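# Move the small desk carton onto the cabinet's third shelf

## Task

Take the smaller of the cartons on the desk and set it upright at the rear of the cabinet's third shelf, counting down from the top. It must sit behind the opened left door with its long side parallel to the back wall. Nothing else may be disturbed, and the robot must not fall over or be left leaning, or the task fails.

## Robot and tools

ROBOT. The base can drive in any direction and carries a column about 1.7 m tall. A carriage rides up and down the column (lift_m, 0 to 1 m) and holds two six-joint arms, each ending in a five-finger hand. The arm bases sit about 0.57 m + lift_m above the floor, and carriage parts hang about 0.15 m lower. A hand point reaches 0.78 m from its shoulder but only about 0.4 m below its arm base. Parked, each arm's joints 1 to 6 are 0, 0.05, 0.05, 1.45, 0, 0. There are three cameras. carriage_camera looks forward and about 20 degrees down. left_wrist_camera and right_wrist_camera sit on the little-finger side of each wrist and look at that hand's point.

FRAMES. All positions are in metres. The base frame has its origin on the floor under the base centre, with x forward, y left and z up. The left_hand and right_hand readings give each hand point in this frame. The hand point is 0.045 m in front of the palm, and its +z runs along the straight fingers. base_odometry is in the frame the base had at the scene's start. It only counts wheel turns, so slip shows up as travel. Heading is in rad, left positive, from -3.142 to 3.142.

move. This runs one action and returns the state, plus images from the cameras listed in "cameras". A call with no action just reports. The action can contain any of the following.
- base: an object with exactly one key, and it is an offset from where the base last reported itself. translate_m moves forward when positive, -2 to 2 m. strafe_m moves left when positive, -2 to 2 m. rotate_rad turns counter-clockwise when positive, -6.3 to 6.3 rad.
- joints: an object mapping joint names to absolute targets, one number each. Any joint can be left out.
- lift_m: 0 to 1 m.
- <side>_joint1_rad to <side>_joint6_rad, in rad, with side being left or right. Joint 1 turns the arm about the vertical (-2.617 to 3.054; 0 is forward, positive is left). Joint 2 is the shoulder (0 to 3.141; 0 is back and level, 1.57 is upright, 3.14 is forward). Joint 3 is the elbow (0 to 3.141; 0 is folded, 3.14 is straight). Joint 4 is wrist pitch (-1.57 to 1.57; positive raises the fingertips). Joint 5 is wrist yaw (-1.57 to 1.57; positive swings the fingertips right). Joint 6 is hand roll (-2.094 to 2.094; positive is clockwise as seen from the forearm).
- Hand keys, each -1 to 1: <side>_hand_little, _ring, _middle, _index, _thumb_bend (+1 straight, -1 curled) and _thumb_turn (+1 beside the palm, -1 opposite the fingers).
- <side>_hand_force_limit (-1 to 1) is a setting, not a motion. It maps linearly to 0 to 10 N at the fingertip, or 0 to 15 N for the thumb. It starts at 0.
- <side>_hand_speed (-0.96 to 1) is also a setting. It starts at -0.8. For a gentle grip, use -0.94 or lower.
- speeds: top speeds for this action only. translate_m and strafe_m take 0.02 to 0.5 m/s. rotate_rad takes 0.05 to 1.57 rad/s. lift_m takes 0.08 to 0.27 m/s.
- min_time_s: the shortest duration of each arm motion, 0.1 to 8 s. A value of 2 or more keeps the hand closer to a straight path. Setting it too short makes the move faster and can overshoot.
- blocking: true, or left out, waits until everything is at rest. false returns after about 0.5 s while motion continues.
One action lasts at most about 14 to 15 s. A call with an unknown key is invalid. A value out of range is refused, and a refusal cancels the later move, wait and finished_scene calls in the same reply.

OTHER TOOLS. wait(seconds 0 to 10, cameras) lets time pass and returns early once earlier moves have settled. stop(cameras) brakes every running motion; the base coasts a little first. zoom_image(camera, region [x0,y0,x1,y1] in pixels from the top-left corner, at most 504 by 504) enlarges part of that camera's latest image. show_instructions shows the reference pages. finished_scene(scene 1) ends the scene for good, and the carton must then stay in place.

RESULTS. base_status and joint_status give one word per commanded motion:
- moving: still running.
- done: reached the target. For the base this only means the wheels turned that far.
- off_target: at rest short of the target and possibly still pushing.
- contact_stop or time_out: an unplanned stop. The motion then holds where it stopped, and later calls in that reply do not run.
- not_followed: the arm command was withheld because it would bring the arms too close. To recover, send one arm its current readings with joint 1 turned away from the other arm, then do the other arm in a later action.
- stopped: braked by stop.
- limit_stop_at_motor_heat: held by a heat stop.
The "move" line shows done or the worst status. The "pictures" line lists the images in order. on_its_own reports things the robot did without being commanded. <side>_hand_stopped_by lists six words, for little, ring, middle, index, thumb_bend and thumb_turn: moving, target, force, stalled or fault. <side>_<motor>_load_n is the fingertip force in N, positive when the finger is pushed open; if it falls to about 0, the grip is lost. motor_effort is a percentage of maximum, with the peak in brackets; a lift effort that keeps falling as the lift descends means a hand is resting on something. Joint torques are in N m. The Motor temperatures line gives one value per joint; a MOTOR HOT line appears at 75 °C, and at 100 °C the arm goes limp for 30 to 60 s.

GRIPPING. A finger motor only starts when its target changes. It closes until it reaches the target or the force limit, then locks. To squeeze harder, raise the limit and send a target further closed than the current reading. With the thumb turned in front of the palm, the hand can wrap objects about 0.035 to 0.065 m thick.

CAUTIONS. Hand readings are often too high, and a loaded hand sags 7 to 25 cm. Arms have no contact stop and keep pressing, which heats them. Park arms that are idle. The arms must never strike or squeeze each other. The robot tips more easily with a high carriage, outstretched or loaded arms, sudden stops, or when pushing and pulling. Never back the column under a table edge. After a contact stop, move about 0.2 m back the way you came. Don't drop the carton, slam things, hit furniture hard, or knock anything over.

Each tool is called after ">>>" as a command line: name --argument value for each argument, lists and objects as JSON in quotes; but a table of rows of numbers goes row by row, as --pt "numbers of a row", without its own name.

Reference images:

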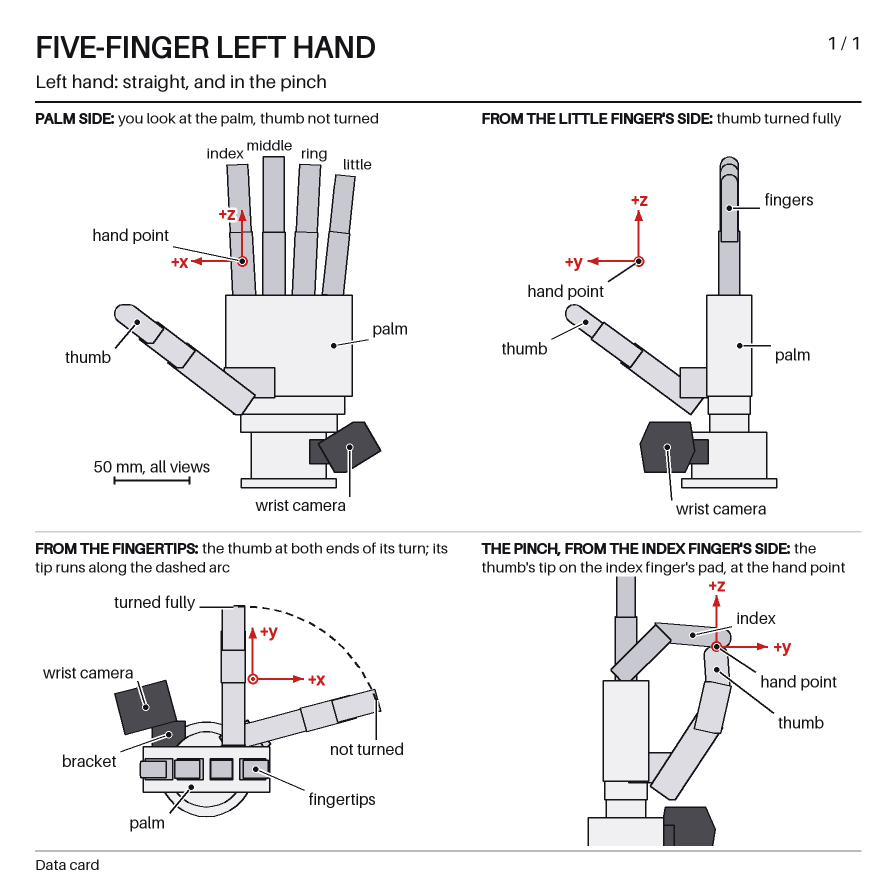

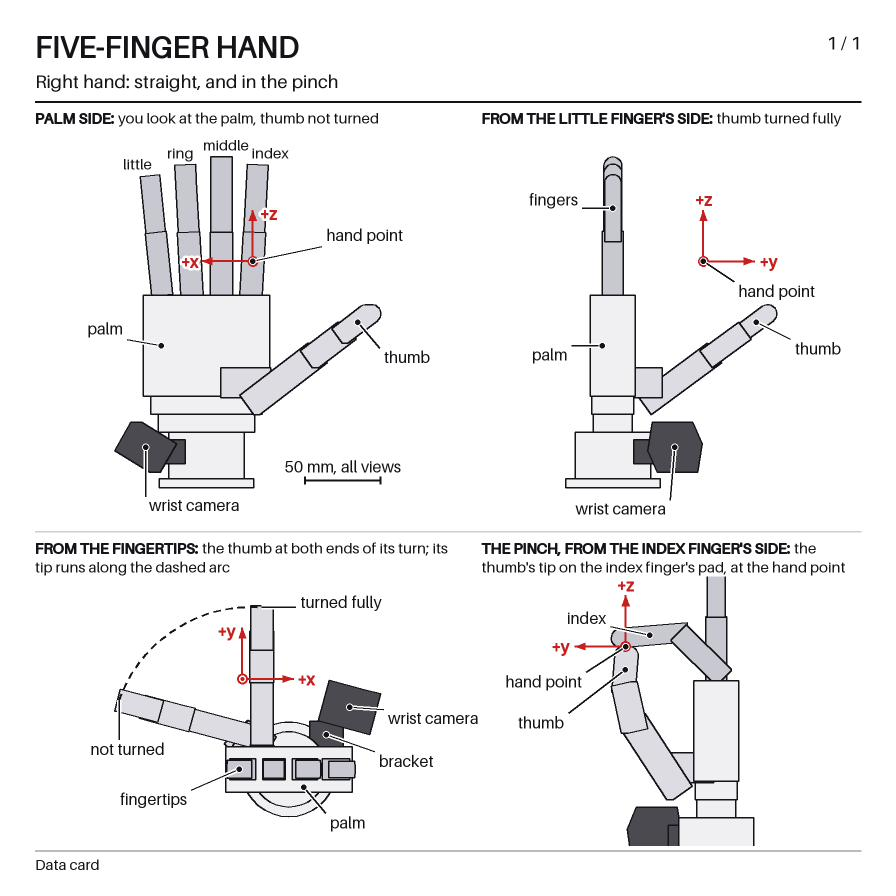

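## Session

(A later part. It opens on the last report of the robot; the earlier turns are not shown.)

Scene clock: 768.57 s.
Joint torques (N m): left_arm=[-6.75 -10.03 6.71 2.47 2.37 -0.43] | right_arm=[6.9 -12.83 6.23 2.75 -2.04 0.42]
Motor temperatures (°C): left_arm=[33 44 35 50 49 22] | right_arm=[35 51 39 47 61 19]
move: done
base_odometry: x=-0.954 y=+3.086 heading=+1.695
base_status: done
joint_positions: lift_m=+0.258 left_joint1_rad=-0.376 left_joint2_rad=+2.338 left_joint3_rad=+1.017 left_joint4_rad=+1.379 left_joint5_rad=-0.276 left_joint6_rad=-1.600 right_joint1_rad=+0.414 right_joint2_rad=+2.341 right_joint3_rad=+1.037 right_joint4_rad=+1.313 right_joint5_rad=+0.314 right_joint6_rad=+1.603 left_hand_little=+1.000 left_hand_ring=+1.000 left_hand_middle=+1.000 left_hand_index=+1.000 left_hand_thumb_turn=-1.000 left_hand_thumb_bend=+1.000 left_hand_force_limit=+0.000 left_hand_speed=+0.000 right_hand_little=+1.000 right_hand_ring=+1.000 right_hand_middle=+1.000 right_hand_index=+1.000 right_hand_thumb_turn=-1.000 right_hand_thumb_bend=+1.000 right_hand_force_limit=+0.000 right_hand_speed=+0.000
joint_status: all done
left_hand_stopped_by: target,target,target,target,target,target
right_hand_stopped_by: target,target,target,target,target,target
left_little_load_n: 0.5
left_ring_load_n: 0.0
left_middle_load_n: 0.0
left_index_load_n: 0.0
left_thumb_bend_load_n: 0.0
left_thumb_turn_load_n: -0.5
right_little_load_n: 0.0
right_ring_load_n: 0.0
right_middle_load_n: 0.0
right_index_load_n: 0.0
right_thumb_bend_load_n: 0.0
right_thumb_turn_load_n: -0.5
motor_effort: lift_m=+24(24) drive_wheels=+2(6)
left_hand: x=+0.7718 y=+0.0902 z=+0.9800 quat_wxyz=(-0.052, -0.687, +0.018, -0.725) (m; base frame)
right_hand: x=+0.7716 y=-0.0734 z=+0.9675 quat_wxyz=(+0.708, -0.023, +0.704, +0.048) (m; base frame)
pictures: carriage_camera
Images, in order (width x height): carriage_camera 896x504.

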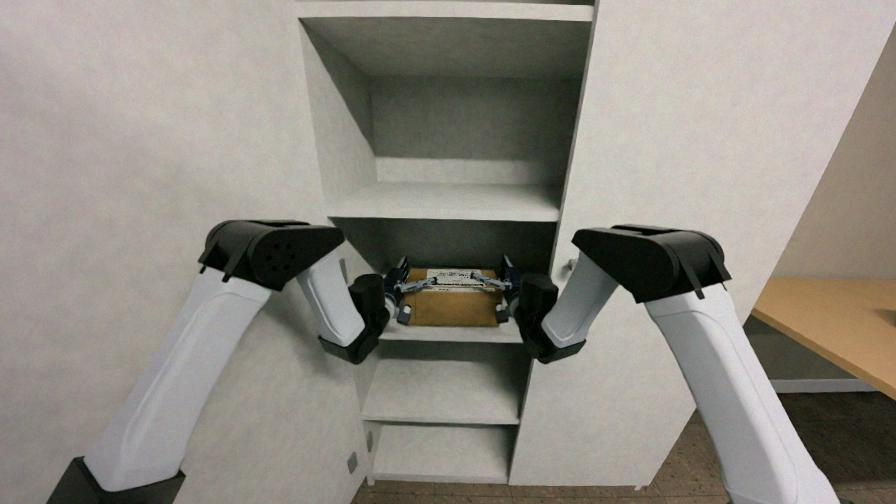

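>>> move --joints '{"lift_m": 0.24}' --speeds '{"lift_m": 0.08}' --cameras '["carriage_camera"]'

>>> zoom_image --camera "carriage_camera" --region '[380, 230, 530, 340]'

Scene clock: 778.60 s.
Joint torques (N m): left_arm=[-6.74 -9.89 6.76 2.16 2.29 -0.49] | right_arm=[6.91 -13.03 6.08 2.27 -2.01 0.42]
Motor temperatures (°C): left_arm=[33 44 35 50 49 22] | right_arm=[35 51 39 47 61 19]
move: done
base_odometry: x=-0.954 y=+3.086 heading=+1.695
base_status: not commanded
joint_positions: lift_m=+0.240 left_joint1_rad=-0.375 left_joint2_rad=+2.338 left_joint3_rad=+1.017 left_joint4_rad=+1.411 left_joint5_rad=-0.278 left_joint6_rad=-1.600 right_joint1_rad=+0.414 right_joint2_rad=+2.341 right_joint3_rad=+1.037 right_joint4_rad=+1.351 right_joint5_rad=+0.315 right_joint6_rad=+1.603 left_hand_little=+1.000 left_hand_ring=+1.000 left_hand_middle=+1.000 left_hand_index=+1.000 left_hand_thumb_turn=-1.000 left_hand_thumb_bend=+1.000 left_hand_force_limit=+0.000 left_hand_speed=+0.000 right_hand_little=+1.000 right_hand_ring=+1.000 right_hand_middle=+1.000 right_hand_index=+1.000 right_hand_thumb_turn=-1.000 right_hand_thumb_bend=+1.000 right_hand_force_limit=+0.000 right_hand_speed=+0.000
joint_status: all done
left_hand_stopped_by: target,target,target,target,target,target
right_hand_stopped_by: target,target,target,target,target,target
left_little_load_n: 0.0
left_ring_load_n: 0.0
left_middle_load_n: 0.0
left_index_load_n: 0.0
left_thumb_bend_load_n: 0.0
left_thumb_turn_load_n: 0.0
right_little_load_n: 0.0
right_ring_load_n: 0.0
right_middle_load_n: 0.0
right_index_load_n: 0.0
right_thumb_bend_load_n: 0.0
right_thumb_turn_load_n: -0.5
motor_effort: lift_m=+22(25) drive_wheels=+1(2)
left_hand: x=+0.7704 y=+0.0914 z=+0.9709 quat_wxyz=(-0.055, -0.675, +0.014, -0.735) (m; base frame)
right_hand: x=+0.7703 y=-0.0742 z=+0.9599 quat_wxyz=(+0.720, -0.018, +0.691, +0.053) (m; base frame)
pictures: carriage_camera
Images, in order (width x height): carriage_camera 896x504.

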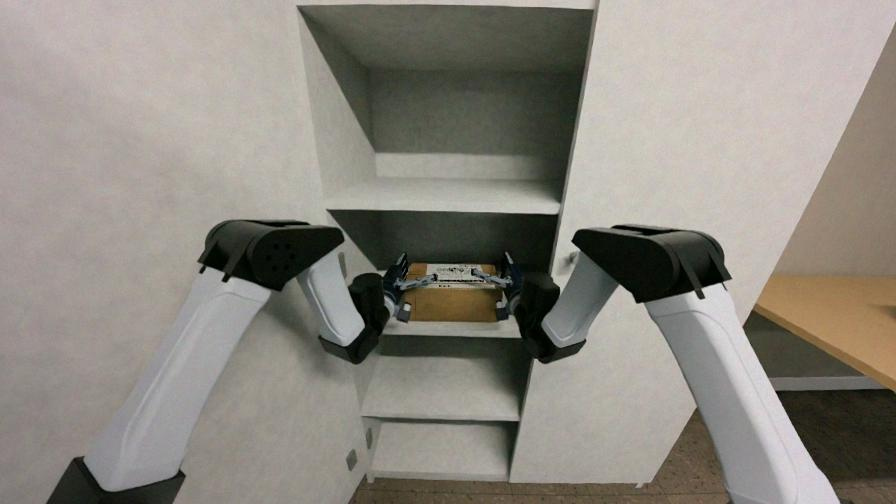

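Scaled by 3.360 from the camera's 896x504 image, which has a finer 1280x720 frame.

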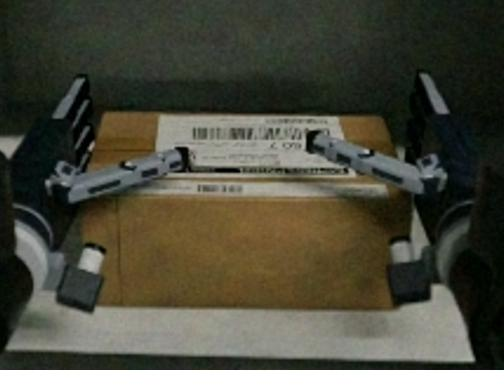

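>>> move --base '{"translate_m": 0.12}' --speeds '{"translate_m": 0.06}' --cameras '["carriage_camera"]'

>>> zoom_image --camera "carriage_camera" --region '[380, 230, 530, 340]'

Scene clock: 783.57 s.
Joint torques (N m): left_arm=[-6.69 -9.89 6.41 2.15 2.32 -0.48] | right_arm=[6.95 -12.85 6.12 2.29 -2.08 0.43]
Motor temperatures (°C): left_arm=[33 44 36 49 49 22] | right_arm=[35 51 39 46 61 19]
move: done
base_odometry: x=-0.969 y=+3.205 heading=+1.695
base_status: done
joint_positions: lift_m=+0.240 left_joint1_rad=-0.375 left_joint2_rad=+2.338 left_joint3_rad=+1.017 left_joint4_rad=+1.413 left_joint5_rad=-0.279 left_joint6_rad=-1.600 right_joint1_rad=+0.414 right_joint2_rad=+2.341 right_joint3_rad=+1.037 right_joint4_rad=+1.352 right_joint5_rad=+0.315 right_joint6_rad=+1.603 left_hand_little=+1.000 left_hand_ring=+1.000 left_hand_middle=+1.000 left_hand_index=+1.000 left_hand_thumb_turn=-1.000 left_hand_thumb_bend=+1.000 left_hand_force_limit=+0.000 left_hand_speed=+0.000 right_hand_little=+1.000 right_hand_ring=+1.000 right_hand_middle=+1.000 right_hand_index=+1.000 right_hand_thumb_turn=-1.000 right_hand_thumb_bend=+1.000 right_hand_force_limit=+0.000 right_hand_speed=+0.000
joint_status: not commanded
left_hand_stopped_by: target,target,target,target,target,target
right_hand_stopped_by: target,target,target,target,target,target
left_little_load_n: 0.5
left_ring_load_n: 0.0
left_middle_load_n: 0.0
left_index_load_n: 0.0
left_thumb_bend_load_n: 0.0
left_thumb_turn_load_n: 0.0
right_little_load_n: 0.0
right_ring_load_n: 0.0
right_middle_load_n: 0.0
right_index_load_n: 0.0
right_thumb_bend_load_n: 0.0
right_thumb_turn_load_n: 0.0
motor_effort: lift_m=+23(24) drive_wheels=-7(9)
left_hand: x=+0.7704 y=+0.0915 z=+0.9714 quat_wxyz=(-0.055, -0.675, +0.014, -0.736) (m; base frame)
right_hand: x=+0.7702 y=-0.0743 z=+0.9605 quat_wxyz=(+0.721, -0.018, +0.691, +0.053) (m; base frame)
pictures: carriage_camera
Images, in order (width x height): carriage_camera 896x504.

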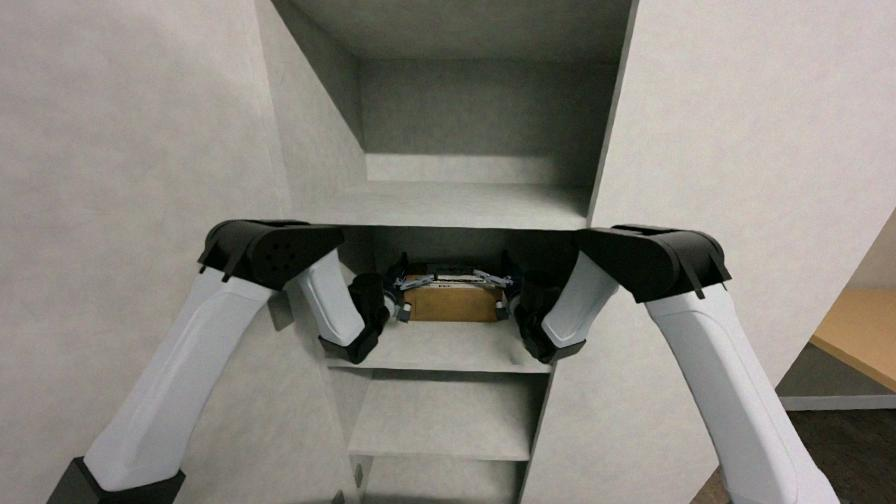

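Scaled by 3.360 from the camera's 896x504 image, which has a finer 1280x720 frame.

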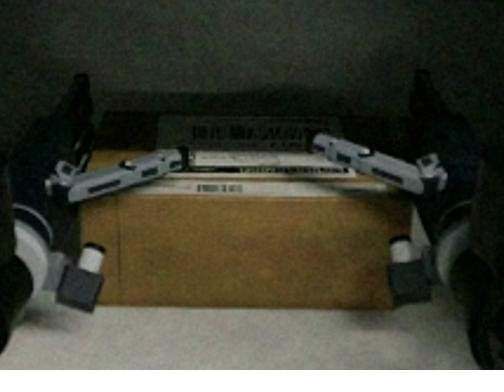

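>>> move --joints '{"left_joint1_rad": -0.34, "left_joint5_rad": -0.28, "right_joint1_rad": 0.378, "right_joint5_rad": 0.315}' --min_time_s 2.5 --cameras '["carriage_camera"]'

Scene clock: 792.33 s.
Joint torques (N m): left_arm=[0.84 -9.99 6.82 2.23 -0.1 -0.13] | right_arm=[-0.69 -12.92 6.28 2.31 0.07 -0.04]
Motor temperatures (°C): left_arm=[32 44 36 48 48 22] | right_arm=[34 51 39 46 60 19]
move: done
base_odometry: x=-0.969 y=+3.205 heading=+1.695
base_status: not commanded
joint_positions: lift_m=+0.240 left_joint1_rad=-0.345 left_joint2_rad=+2.338 left_joint3_rad=+1.017 left_joint4_rad=+1.402 left_joint5_rad=-0.274 left_joint6_rad=-1.632 right_joint1_rad=+0.383 right_joint2_rad=+2.341 right_joint3_rad=+1.037 right_joint4_rad=+1.350 right_joint5_rad=+0.306 right_joint6_rad=+1.641 left_hand_little=+1.000 left_hand_ring=+1.000 left_hand_middle=+1.000 left_hand_index=+1.000 left_hand_thumb_turn=-1.000 left_hand_thumb_bend=+1.000 left_hand_force_limit=+0.000 left_hand_speed=+0.000 right_hand_little=+1.000 right_hand_ring=+1.000 right_hand_middle=+1.000 right_hand_index=+1.000 right_hand_thumb_turn=-1.000 right_hand_thumb_bend=+1.000 right_hand_force_limit=+0.000 right_hand_speed=+0.000
joint_status: all done
left_hand_stopped_by: target,target,target,target,target,target
right_hand_stopped_by: target,target,target,target,target,target
left_little_load_n: 0.0
left_ring_load_n: 0.0
left_middle_load_n: 0.0
left_index_load_n: 0.0
left_thumb_bend_load_n: 0.0
left_thumb_turn_load_n: 0.0
right_little_load_n: -0.5
right_ring_load_n: 0.0
right_middle_load_n: 0.0
right_index_load_n: 0.0
right_thumb_bend_load_n: 0.0
right_thumb_turn_load_n: 0.0
motor_effort: lift_m=+23(24) drive_wheels=-7(7)
left_hand: x=+0.7769 y=+0.1080 z=+0.9702 quat_wxyz=(-0.057, -0.679, -0.004, -0.732) (m; base frame)
right_hand: x=+0.7768 y=-0.0911 z=+0.9620 quat_wxyz=(+0.720, +0.003, +0.692, +0.058) (m; base frame)
pictures: carriage_camera
Images, in order (width x height): carriage_camera 896x504.

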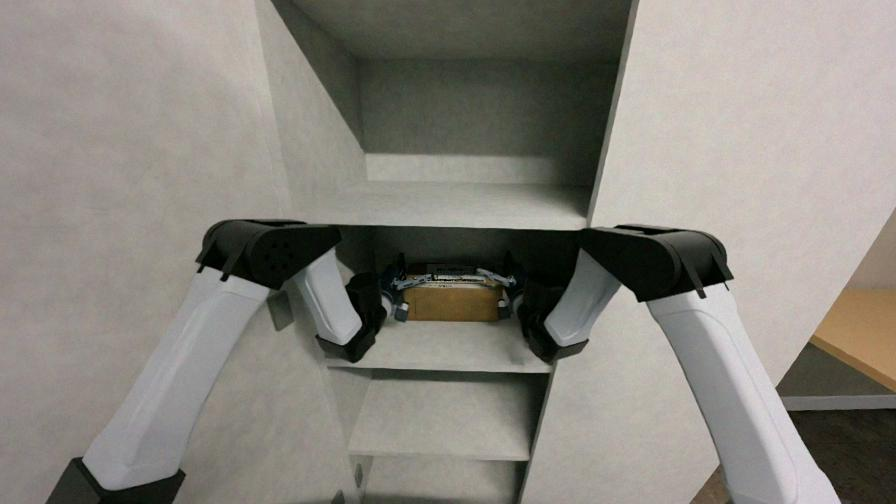

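>>> move --joints '{"left_joint1_rad": -0.3, "right_joint1_rad": 0.338}' --min_time_s 1.5 --cameras '[]'

>>> move --base '{"translate_m": -0.28}' --speeds '{"translate_m": 0.15}' --cameras '["carriage_camera"]'

>>> zoom_image --camera "carriage_camera" --region '[330, 170, 580, 340]'

Scene clock: 797.43 s.
Joint torques (N m): left_arm=[0.47 -9.99 6.84 2.27 -0.08 -0.13] | right_arm=[-0.59 -12.88 6.38 2.29 0.1 -0.01]
Motor temperatures (°C): left_arm=[32 44 36 48 46 22] | right_arm=[34 51 39 46 58 19]
move: done
base_odometry: x=-0.969 y=+3.205 heading=+1.695
base_status: not commanded
joint_positions: lift_m=+0.240 left_joint1_rad=-0.304 left_joint2_rad=+2.338 left_joint3_rad=+1.017 left_joint4_rad=+1.402 left_joint5_rad=-0.274 left_joint6_rad=-1.632 right_joint1_rad=+0.344 right_joint2_rad=+2.341 right_joint3_rad=+1.037 right_joint4_rad=+1.350 right_joint5_rad=+0.307 right_joint6_rad=+1.641 left_hand_little=+1.000 left_hand_ring=+1.000 left_hand_middle=+1.000 left_hand_index=+1.000 left_hand_thumb_turn=-1.000 left_hand_thumb_bend=+1.000 left_hand_force_limit=+0.000 left_hand_speed=+0.000 right_hand_little=+1.000 right_hand_ring=+1.000 right_hand_middle=+1.000 right_hand_index=+1.000 right_hand_thumb_turn=-1.000 right_hand_thumb_bend=+1.000 right_hand_force_limit=+0.000 right_hand_speed=+0.000
joint_status: all done
left_hand_stopped_by: target,target,target,target,target,target
right_hand_stopped_by: target,target,target,target,target,target
left_little_load_n: 0.0
left_ring_load_n: 0.0
left_middle_load_n: 0.0
left_index_load_n: 0.0
left_thumb_bend_load_n: 0.0
left_thumb_turn_load_n: -0.5
right_little_load_n: 0.0
right_ring_load_n: 0.0
right_middle_load_n: 0.0
right_index_load_n: 0.0
right_thumb_bend_load_n: 0.0
right_thumb_turn_load_n: 0.0
motor_effort: lift_m=+22(25) drive_wheels=-7(7)
left_hand: x=+0.7849 y=+0.1311 z=+0.9701 quat_wxyz=(-0.041, -0.679, -0.018, -0.733) (m; base frame)
right_hand: x=+0.7852 y=-0.1135 z=+0.9620 quat_wxyz=(+0.721, +0.017, +0.691, +0.044) (m; base frame)
pictures: none
No camera images: "cameras" was empty.

Scene clock: 800.20 s.
Joint torques (N m): left_arm=[0.57 -9.84 6.65 2.28 -0.06 -0.15] | right_arm=[-0.73 -12.96 6.17 2.34 0.06 0]
Motor temperatures (°C): left_arm=[31 44 36 48 45 22] | right_arm=[33 51 39 46 57 19]
move: done
base_odometry: x=-0.934 y=+2.927 heading=+1.696
base_status: done
joint_positions: lift_m=+0.240 left_joint1_rad=-0.302 left_joint2_rad=+2.338 left_joint3_rad=+1.018 left_joint4_rad=+1.397 left_joint5_rad=-0.274 left_joint6_rad=-1.632 right_joint1_rad=+0.343 right_joint2_rad=+2.341 right_joint3_rad=+1.037 right_joint4_rad=+1.350 right_joint5_rad=+0.308 right_joint6_rad=+1.641 left_hand_little=+1.000 left_hand_ring=+1.000 left_hand_middle=+1.000 left_hand_index=+1.000 left_hand_thumb_turn=-1.000 left_hand_thumb_bend=+1.000 left_hand_force_limit=+0.000 left_hand_speed=+0.000 right_hand_little=+1.000 right_hand_ring=+1.000 right_hand_middle=+1.000 right_hand_index=+1.000 right_hand_thumb_turn=-1.000 right_hand_thumb_bend=+1.000 right_hand_force_limit=+0.000 right_hand_speed=+0.000
joint_status: not commanded
left_hand_stopped_by: target,target,target,target,target,target
right_hand_stopped_by: target,target,target,target,target,target
left_little_load_n: 0.0
left_ring_load_n: 0.0
left_middle_load_n: 0.0
left_index_load_n: 0.0
left_thumb_bend_load_n: 0.0
left_thumb_turn_load_n: 0.0
right_little_load_n: 0.0
right_ring_load_n: 0.0
right_middle_load_n: 0.0
right_index_load_n: 0.0
right_thumb_bend_load_n: 0.0
right_thumb_turn_load_n: 0.0
motor_effort: lift_m=+23(24) drive_wheels=-6(12)
left_hand: x=+0.7855 y=+0.1322 z=+0.9691 quat_wxyz=(-0.040, -0.680, -0.019, -0.732) (m; base frame)
right_hand: x=+0.7855 y=-0.1145 z=+0.9619 quat_wxyz=(+0.721, +0.017, +0.692, +0.043) (m; base frame)
pictures: carriage_camera
Images, in order (width x height): carriage_camera 896x504.

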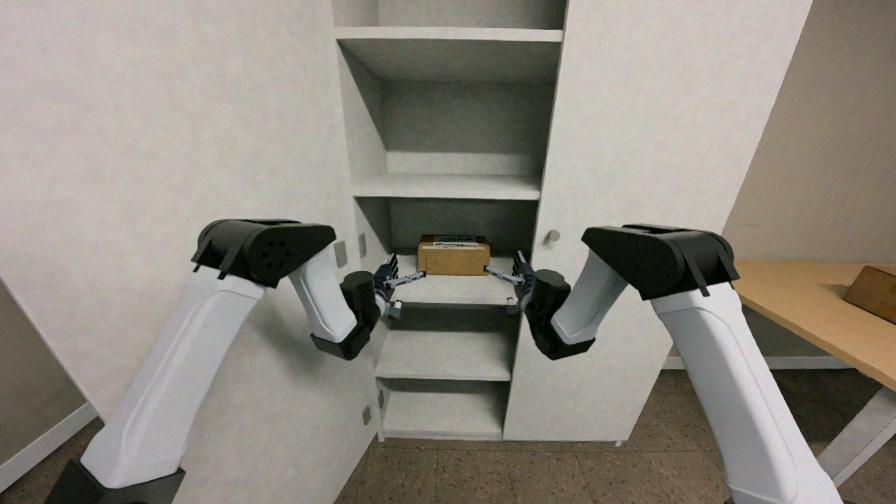

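Scaled by 2.016 from the camera's 896x504 image, which has a finer 1280x720 frame.

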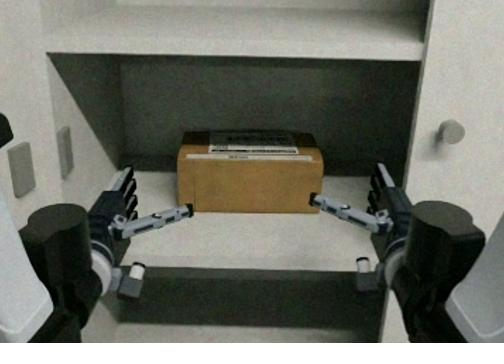

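>>> move --joints '{"left_hand_thumb_turn": 1.0, "right_hand_thumb_turn": 1.0, "lift_m": 0.254, "left_joint1_rad": -0.553, "left_joint4_rad": 1.17, "left_joint5_rad": -0.553, "left_joint6_rad": -1.57, "right_joint1_rad": 0.639, "right_joint4_rad": 1.154, "right_joint5_rad": 0.639, "right_joint6_rad": 1.57}' --min_time_s 2 --cameras '["carriage_camera"]'

Scene clock: 825.90 s.
Joint torques (N m): left_arm=[-0.29 -9.88 6.13 2.22 -0.18 0.03] | right_arm=[0.17 -12.71 6.05 2.14 0.19 -0.23]
Motor temperatures (°C): left_arm=[29 45 36 49 42 22] | right_arm=[31 51 39 45 52 19]
move: done
base_odometry: x=-0.934 y=+2.927 heading=+1.696
base_status: not commanded
joint_positions: lift_m=+0.254 left_joint1_rad=-0.548 left_joint2_rad=+2.338 left_joint3_rad=+1.022 left_joint4_rad=+1.172 left_joint5_rad=-0.538 left_joint6_rad=-1.578 right_joint1_rad=+0.634 right_joint2_rad=+2.341 right_joint3_rad=+1.037 right_joint4_rad=+1.151 right_joint5_rad=+0.629 right_joint6_rad=+1.579 left_hand_little=+1.000 left_hand_ring=+1.000 left_hand_middle=+1.000 left_hand_index=+1.000 left_hand_thumb_turn=+1.000 left_hand_thumb_bend=+1.000 left_hand_force_limit=+0.000 left_hand_speed=+0.000 right_hand_little=+1.000 right_hand_ring=+1.000 right_hand_middle=+1.000 right_hand_index=+1.000 right_hand_thumb_turn=+1.000 right_hand_thumb_bend=+1.000 right_hand_force_limit=+0.000 right_hand_speed=+0.000
joint_status: all done
left_hand_stopped_by: target,target,target,target,target,target
right_hand_stopped_by: target,target,target,target,target,target
left_little_load_n: 0.0
left_ring_load_n: 0.0
left_middle_load_n: 0.0
left_index_load_n: -0.5
left_thumb_bend_load_n: 0.0
left_thumb_turn_load_n: 0.0
right_little_load_n: 0.0
right_ring_load_n: 0.0
right_middle_load_n: 0.0
right_index_load_n: 0.0
right_thumb_bend_load_n: 0.0
right_thumb_turn_load_n: 0.0
motor_effort: lift_m=+23(31) drive_wheels=+2(7)
left_hand: x=+0.7521 y=+0.0430 z=+0.9200 quat_wxyz=(+0.020, -0.749, +0.027, -0.662) (m; base frame)
right_hand: x=+0.7359 y=-0.0138 z=+0.9187 quat_wxyz=(+0.661, -0.031, +0.749, -0.028) (m; base frame)
pictures: carriage_camera
Images, in order (width x height): carriage_camera 896x504.

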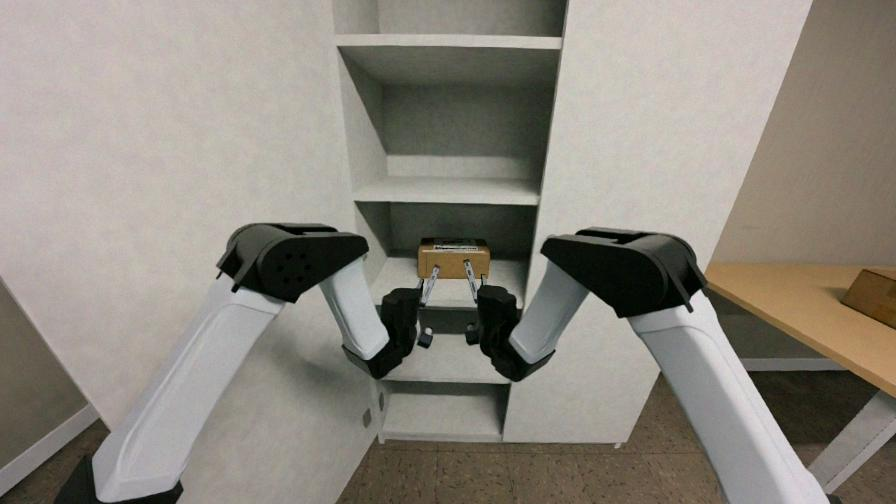

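>>> move --joints '{"right_joint2_rad": 2.367, "right_joint3_rad": 1.145, "right_joint4_rad": 1.096}' --base '{"translate_m": 0.12}' --speeds '{"translate_m": 0.1}' --cameras '["carriage_camera"]'

>>> zoom_image --camera "carriage_camera" --region '[330, 170, 580, 370]'

Scene clock: 835.30 s.
Joint torques (N m): left_arm=[0.05 -9.74 6.11 2.3 -0.19 0] | right_arm=[-0.01 -11.3 7.73 2.14 0.13 -0.22]
move: done
base_odometry: x=-0.949 y=+3.046 heading=+1.696
base_status: done
joint_positions: lift_m=+0.254 left_joint1_rad=-0.549 left_joint2_rad=+2.338 left_joint3_rad=+1.022 left_joint4_rad=+1.169 left_joint5_rad=-0.541 left_joint6_rad=-1.578 right_joint1_rad=+0.636 right_joint2_rad=+2.358 right_joint3_rad=+1.117 right_joint4_rad=+1.091 right_joint5_rad=+0.633 right_joint6_rad=+1.579 left_hand_little=+1.000 left_hand_ring=+1.000 left_hand_middle=+1.000 left_hand_index=+1.000 left_hand_thumb_turn=+1.000 left_hand_thumb_bend=+1.000 left_hand_force_limit=+0.000 left_hand_speed=+0.000 right_hand_little=+1.000 right_hand_ring=+1.000 right_hand_middle=+1.000 right_hand_index=+1.000 right_hand_thumb_turn=+1.000 right_hand_thumb_bend=+1.000 right_hand_force_limit=+0.000 right_hand_speed=+0.000
joint_status: all done
left_hand_stopped_by: target,target,target,target,target,target
right_hand_stopped_by: target,target,target,target,target,target
left_little_load_n: 0.0
left_ring_load_n: 0.0
left_middle_load_n: 0.0
left_index_load_n: 0.0
left_thumb_bend_load_n: 0.0
left_thumb_turn_load_n: 0.0
right_little_load_n: 0.0
right_ring_load_n: 0.0
right_middle_load_n: 0.0
right_index_load_n: 0.0
right_thumb_bend_load_n: 0.0
right_thumb_turn_load_n: 0.0
motor_effort: lift_m=+23(25) drive_wheels=-7(11)
left_hand: x=+0.7519 y=+0.0429 z=+0.9190 quat_wxyz=(+0.021, -0.750, +0.027, -0.661) (m; base frame)
right_hand: x=+0.7492 y=-0.0035 z=+0.9247 quat_wxyz=(+0.662, -0.029, +0.748, -0.028) (m; base frame)
pictures: carriage_camera
Images, in order (width x height): carriage_camera 896x504.

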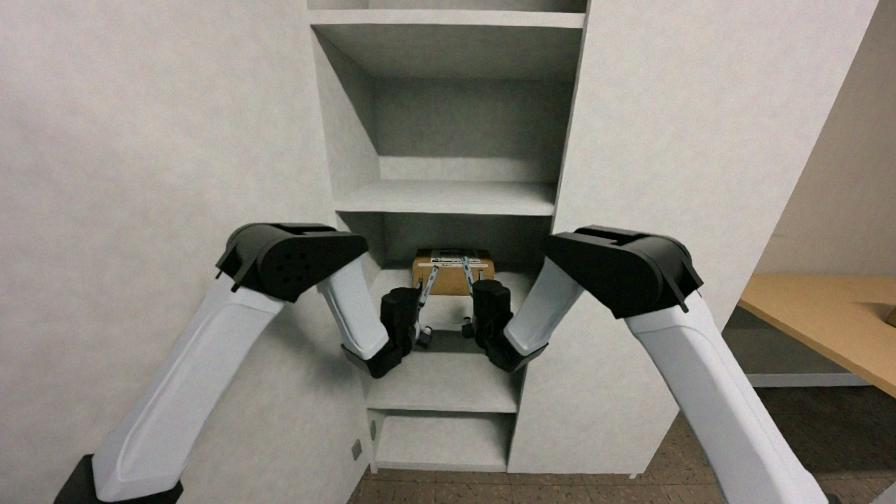

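Scaled by 2.016 from the camera's 896x504 image, which has a finer 1280x720 frame.

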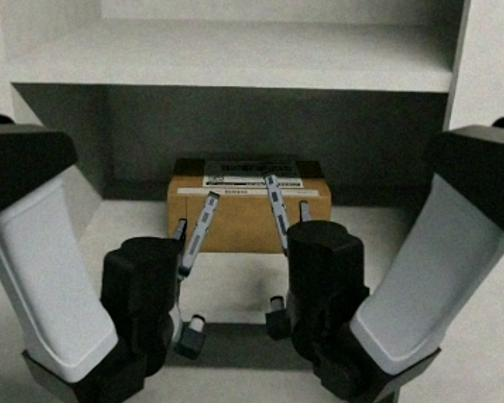

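>>> move --base '{"translate_m": 0.1}' --speeds '{"translate_m": 0.06}' --cameras '["carriage_camera"]'

>>> zoom_image --camera "carriage_camera" --region '[330, 210, 580, 370]'

Scene clock: 840.60 s.
Joint torques (N m): left_arm=[-0.02 -10 6.31 2.27 -0.15 0.05] | right_arm=[-0.08 -11.15 7.79 2.21 0.11 -0.21]
move: done
base_odometry: x=-0.962 y=+3.146 heading=+1.697
base_status: done
joint_positions: lift_m=+0.254 left_joint1_rad=-0.551 left_joint2_rad=+2.338 left_joint3_rad=+1.022 left_joint4_rad=+1.166 left_joint5_rad=-0.543 left_joint6_rad=-1.578 right_joint1_rad=+0.637 right_joint2_rad=+2.358 right_joint3_rad=+1.117 right_joint4_rad=+1.088 right_joint5_rad=+0.634 right_joint6_rad=+1.579 left_hand_little=+1.000 left_hand_ring=+1.000 left_hand_middle=+1.000 left_hand_index=+1.000 left_hand_thumb_turn=+1.000 left_hand_thumb_bend=+1.000 left_hand_force_limit=+0.000 left_hand_speed=+0.000 right_hand_little=+1.000 right_hand_ring=+1.000 right_hand_middle=+1.000 right_hand_index=+1.000 right_hand_thumb_turn=+1.000 right_hand_thumb_bend=+1.000 right_hand_force_limit=+0.000 right_hand_speed=+0.000
joint_status: not commanded
left_hand_stopped_by: target,target,target,target,target,target
right_hand_stopped_by: target,target,target,target,target,target
left_little_load_n: 0.0
left_ring_load_n: 0.0
left_middle_load_n: 0.0
left_index_load_n: 0.0
left_thumb_bend_load_n: 0.0
left_thumb_turn_load_n: 0.0
right_little_load_n: 0.0
right_ring_load_n: 0.0
right_middle_load_n: 0.0
right_index_load_n: 0.0
right_thumb_bend_load_n: 0.0
right_thumb_turn_load_n: 0.0
motor_effort: lift_m=+22(25) drive_wheels=-7(10)
left_hand: x=+0.7515 y=+0.0424 z=+0.9182 quat_wxyz=(+0.022, -0.750, +0.028, -0.660) (m; base frame)
right_hand: x=+0.7490 y=-0.0032 z=+0.9240 quat_wxyz=(+0.662, -0.030, +0.749, -0.028) (m; base frame)
pictures: carriage_camera
Images, in order (width x height): carriage_camera 896x504.

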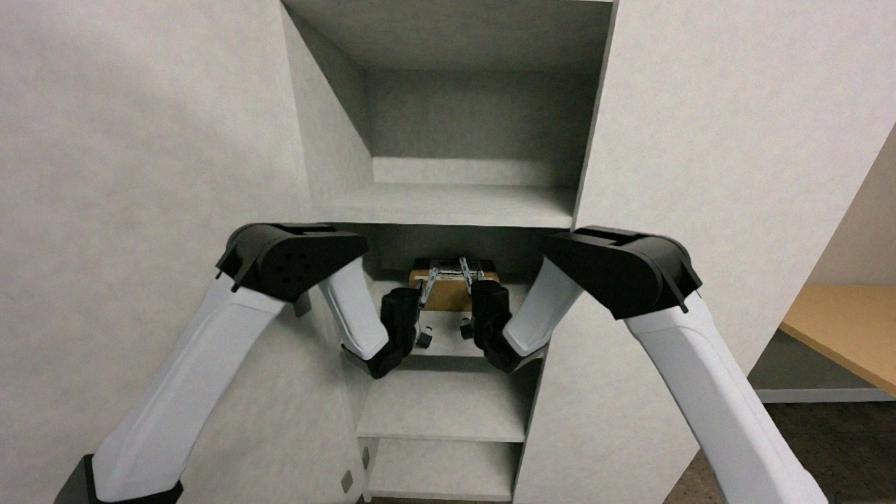

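Scaled by 2.016 from the camera's 896x504 image, which has a finer 1280x720 frame.

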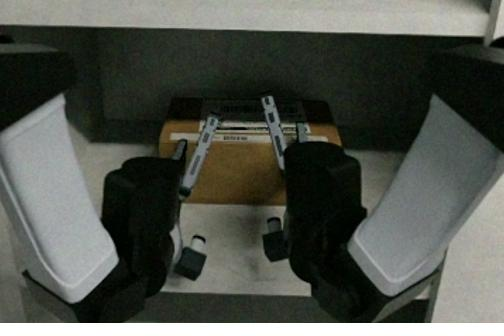

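>>> move --cameras '["left_wrist_camera", "right_wrist_camera"]'

>>> zoom_image --camera "left_wrist_camera" --region '[396, 0, 896, 504]'

Scene clock: 847.50 s.
Joint torques (N m): left_arm=[0.1 -9.88 6.34 2.26 -0.16 0.01] | right_arm=[-0.1 -11.08 7.98 2.19 0.15 -0.26]
Motor temperatures (°C): left_arm=[28 45 35 47 40 22] | right_arm=[30 49 39 44 50 19]
base_odometry: x=-0.962 y=+3.146 heading=+1.697
base_status: done
joint_positions: lift_m=+0.254 left_joint1_rad=-0.551 left_joint2_rad=+2.338 left_joint3_rad=+1.022 left_joint4_rad=+1.166 left_joint5_rad=-0.543 left_joint6_rad=-1.578 right_joint1_rad=+0.637 right_joint2_rad=+2.358 right_joint3_rad=+1.117 right_joint4_rad=+1.088 right_joint5_rad=+0.634 right_joint6_rad=+1.579 left_hand_little=+1.000 left_hand_ring=+1.000 left_hand_middle=+1.000 left_hand_index=+1.000 left_hand_thumb_turn=+1.000 left_hand_thumb_bend=+1.000 left_hand_force_limit=+0.000 left_hand_speed=+0.000 right_hand_little=+1.000 right_hand_ring=+1.000 right_hand_middle=+1.000 right_hand_index=+1.000 right_hand_thumb_turn=+1.000 right_hand_thumb_bend=+1.000 right_hand_force_limit=+0.000 right_hand_speed=+0.000
joint_status: not commanded
left_hand_stopped_by: target,target,target,target,target,target
right_hand_stopped_by: target,target,target,target,target,target
left_little_load_n: 0.0
left_ring_load_n: -0.5
left_middle_load_n: 0.0
left_index_load_n: 0.0
left_thumb_bend_load_n: 0.0
left_thumb_turn_load_n: 0.0
right_little_load_n: 0.0
right_ring_load_n: 0.0
right_middle_load_n: 0.0
right_index_load_n: 0.0
right_thumb_bend_load_n: 0.0
right_thumb_turn_load_n: 0.0
motor_effort: lift_m=+24(25) drive_wheels=+3(10)
left_hand: x=+0.7515 y=+0.0424 z=+0.9182 quat_wxyz=(+0.022, -0.750, +0.028, -0.660) (m; base frame)
right_hand: x=+0.7490 y=-0.0032 z=+0.9240 quat_wxyz=(+0.662, -0.030, +0.749, -0.028) (m; base frame)
pictures: left_wrist_camera, right_wrist_camera
Images, in order (width x height): left_wrist_camera 896x504, right_wrist_camera 896x504.

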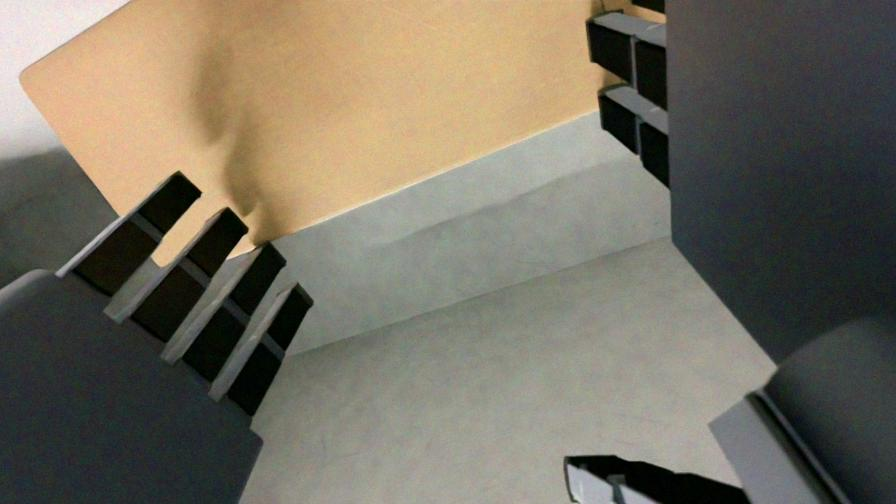

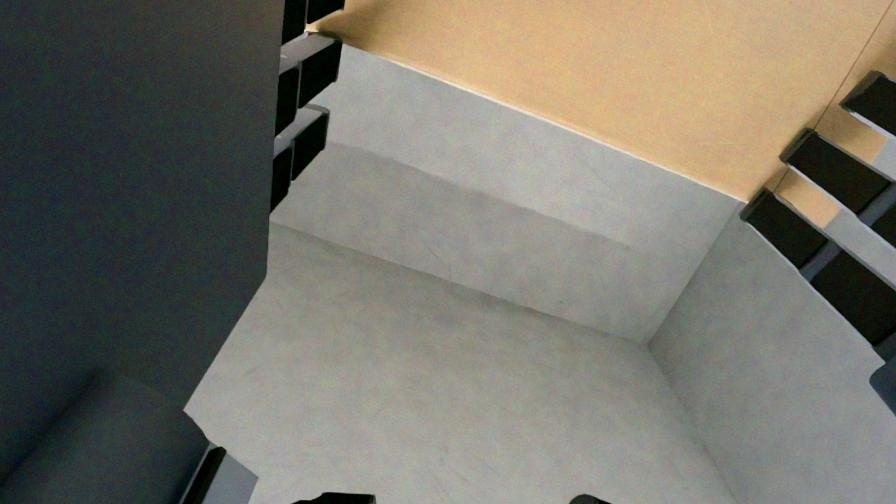

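Scaled by 1.000.

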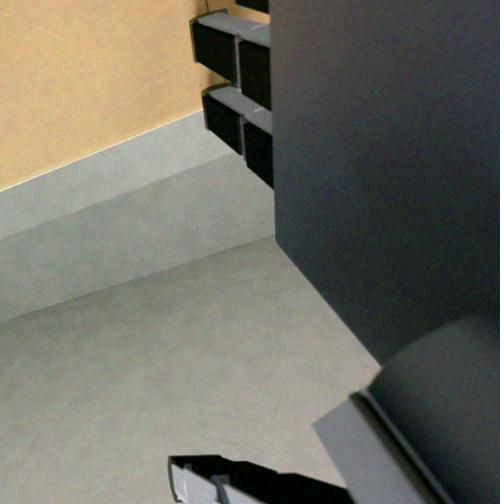

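>>> move --base '{"translate_m": 0.03}' --speeds '{"translate_m": 0.05}' --cameras '["left_wrist_camera", "right_wrist_camera"]'

Scene clock: 853.40 s.
Joint torques (N m): left_arm=[0.08 -9.96 6.27 2.26 -0.15 0.03] | right_arm=[-0.05 -11.36 7.72 2.16 0.1 -0.19]
move: done
base_odometry: x=-0.966 y=+3.175 heading=+1.698
base_status: done
joint_positions: lift_m=+0.254 left_joint1_rad=-0.552 left_joint2_rad=+2.338 left_joint3_rad=+1.022 left_joint4_rad=+1.166 left_joint5_rad=-0.546 left_joint6_rad=-1.578 right_joint1_rad=+0.638 right_joint2_rad=+2.358 right_joint3_rad=+1.117 right_joint4_rad=+1.089 right_joint5_rad=+0.637 right_joint6_rad=+1.579 left_hand_little=+1.000 left_hand_ring=+1.000 left_hand_middle=+1.000 left_hand_index=+1.000 left_hand_thumb_turn=+1.000 left_hand_thumb_bend=+1.000 left_hand_force_limit=+0.000 left_hand_speed=+0.000 right_hand_little=+1.000 right_hand_ring=+1.000 right_hand_middle=+1.000 right_hand_index=+1.000 right_hand_thumb_turn=+1.000 right_hand_thumb_bend=+1.000 right_hand_force_limit=+0.000 right_hand_speed=+0.000
joint_status: not commanded
left_hand_stopped_by: target,target,target,target,target,target
right_hand_stopped_by: target,target,target,target,target,target
left_little_load_n: 0.0
left_ring_load_n: 0.0
left_middle_load_n: 0.0
left_index_load_n: 0.0
left_thumb_bend_load_n: 0.0
left_thumb_turn_load_n: 0.0
right_little_load_n: 0.0
right_ring_load_n: 0.5
right_middle_load_n: 0.0
right_index_load_n: 0.0
right_thumb_bend_load_n: 0.0
right_thumb_turn_load_n: 0.0
motor_effort: lift_m=+23(24) drive_wheels=-7(9)
left_hand: x=+0.7515 y=+0.0425 z=+0.9182 quat_wxyz=(+0.023, -0.750, +0.027, -0.660) (m; base frame)
right_hand: x=+0.7488 y=-0.0031 z=+0.9243 quat_wxyz=(+0.662, -0.029, +0.748, -0.029) (m; base frame)
pictures: left_wrist_camera, right_wrist_camera
Images, in order (width x height): left_wrist_camera 896x504, right_wrist_camera 896x504.

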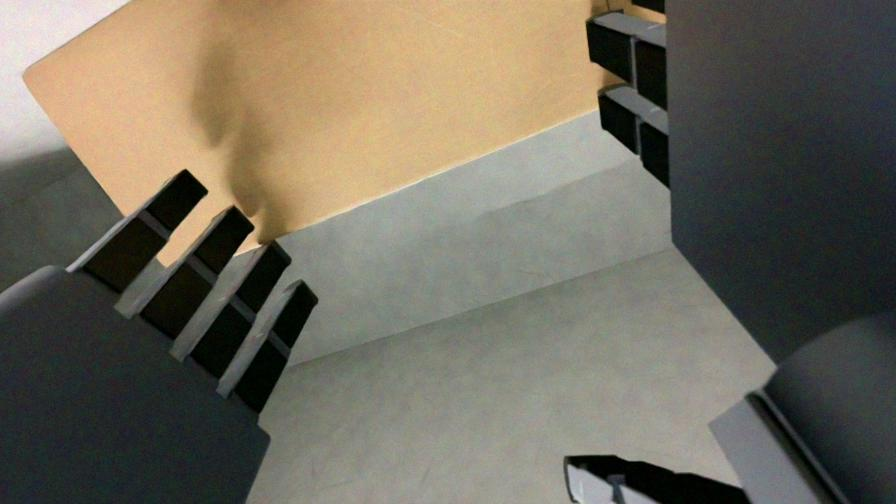

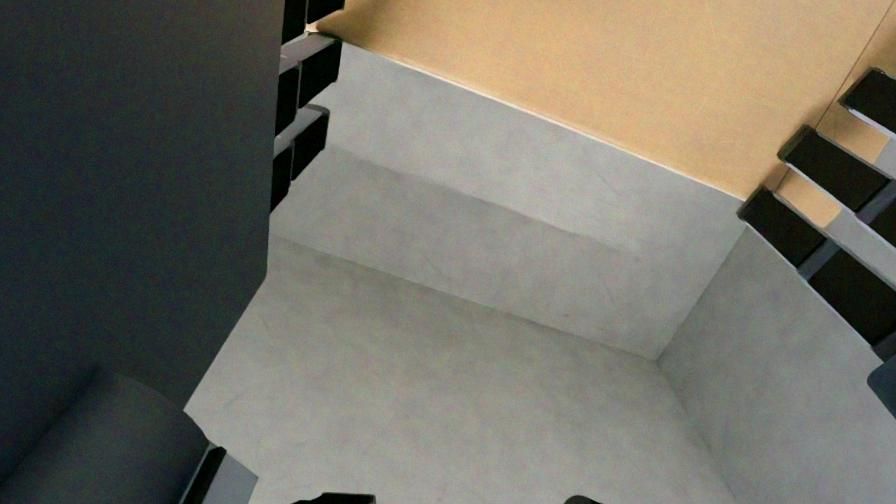

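>>> move --base '{"translate_m": 0.02}' --speeds '{"translate_m": 0.04}' --cameras '["carriage_camera", "right_wrist_camera"]'

>>> zoom_image --camera "carriage_camera" --region '[330, 210, 580, 370]'

Scene clock: 857.00 s.
Joint torques (N m): left_arm=[-0.01 -9.77 6.12 2.27 -0.12 -0.03] | right_arm=[-0.29 -11.25 7.83 2.16 0.06 -0.2]
move: done
base_odometry: x=-0.969 y=+3.195 heading=+1.699
base_status: done
joint_positions: lift_m=+0.254 left_joint1_rad=-0.553 left_joint2_rad=+2.338 left_joint3_rad=+1.022 left_joint4_rad=+1.166 left_joint5_rad=-0.547 left_joint6_rad=-1.578 right_joint1_rad=+0.639 right_joint2_rad=+2.358 right_joint3_rad=+1.117 right_joint4_rad=+1.090 right_joint5_rad=+0.638 right_joint6_rad=+1.579 left_hand_little=+1.000 left_hand_ring=+1.000 left_hand_middle=+1.000 left_hand_index=+1.000 left_hand_thumb_turn=+1.000 left_hand_thumb_bend=+1.000 left_hand_force_limit=+0.000 left_hand_speed=+0.000 right_hand_little=+1.000 right_hand_ring=+1.000 right_hand_middle=+1.000 right_hand_index=+1.000 right_hand_thumb_turn=+1.000 right_hand_thumb_bend=+1.000 right_hand_force_limit=+0.000 right_hand_speed=+0.000
joint_status: not commanded
left_hand_stopped_by: target,target,target,target,target,target
right_hand_stopped_by: target,target,target,target,target,target
left_little_load_n: 0.0
left_ring_load_n: 0.0
left_middle_load_n: 0.0
left_index_load_n: 0.0
left_thumb_bend_load_n: 0.0
left_thumb_turn_load_n: 0.0
right_little_load_n: 0.0
right_ring_load_n: 0.0
right_middle_load_n: 0.0
right_index_load_n: 0.0
right_thumb_bend_load_n: 0.0
right_thumb_turn_load_n: -0.5
motor_effort: lift_m=+21(24) drive_wheels=-7(9)
left_hand: x=+0.7514 y=+0.0424 z=+0.9181 quat_wxyz=(+0.023, -0.750, +0.027, -0.660) (m; base frame)
right_hand: x=+0.7486 y=-0.0028 z=+0.9247 quat_wxyz=(+0.663, -0.029, +0.748, -0.029) (m; base frame)
pictures: carriage_camera, right_wrist_camera
Images, in order (width x height): carriage_camera 896x504, right_wrist_camera 896x504.

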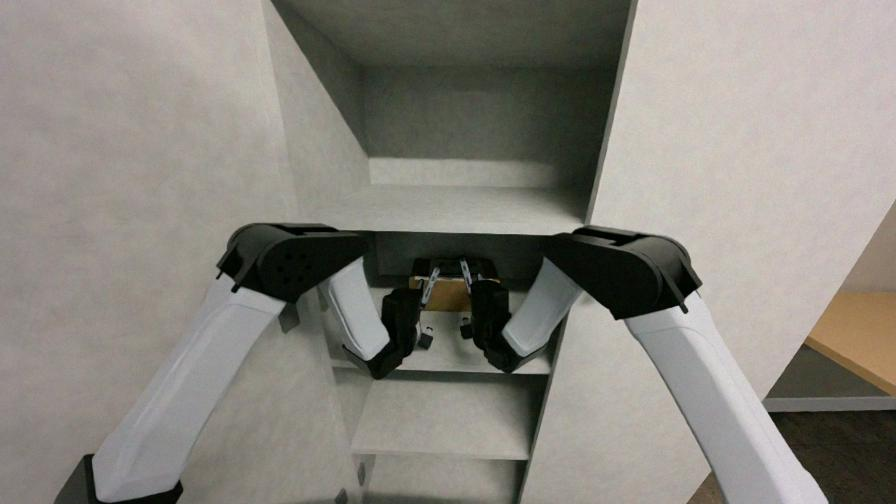

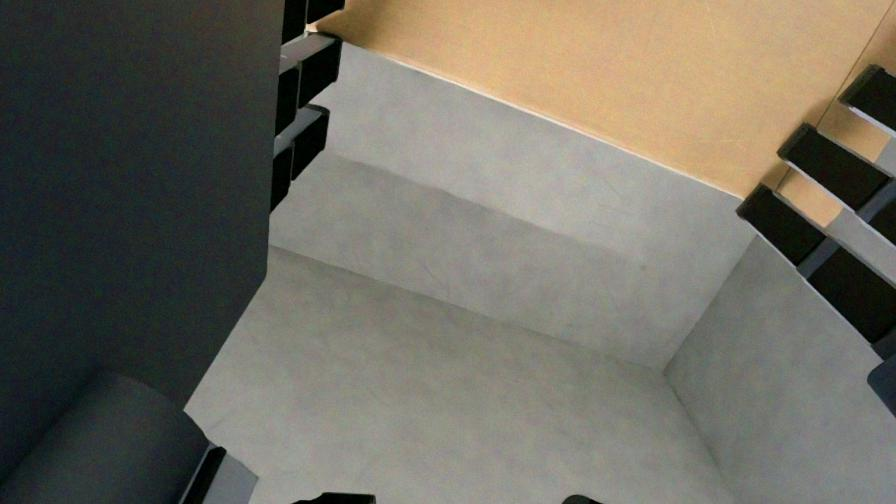

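Scaled by 2.016 from the camera's 896x504 image, which has a finer 1280x720 frame.

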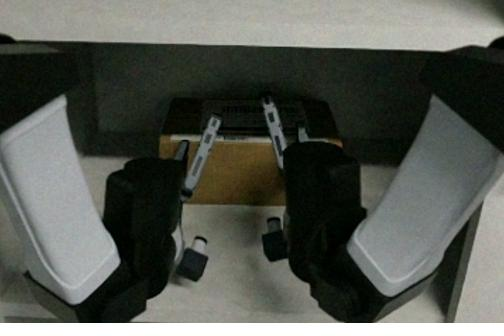

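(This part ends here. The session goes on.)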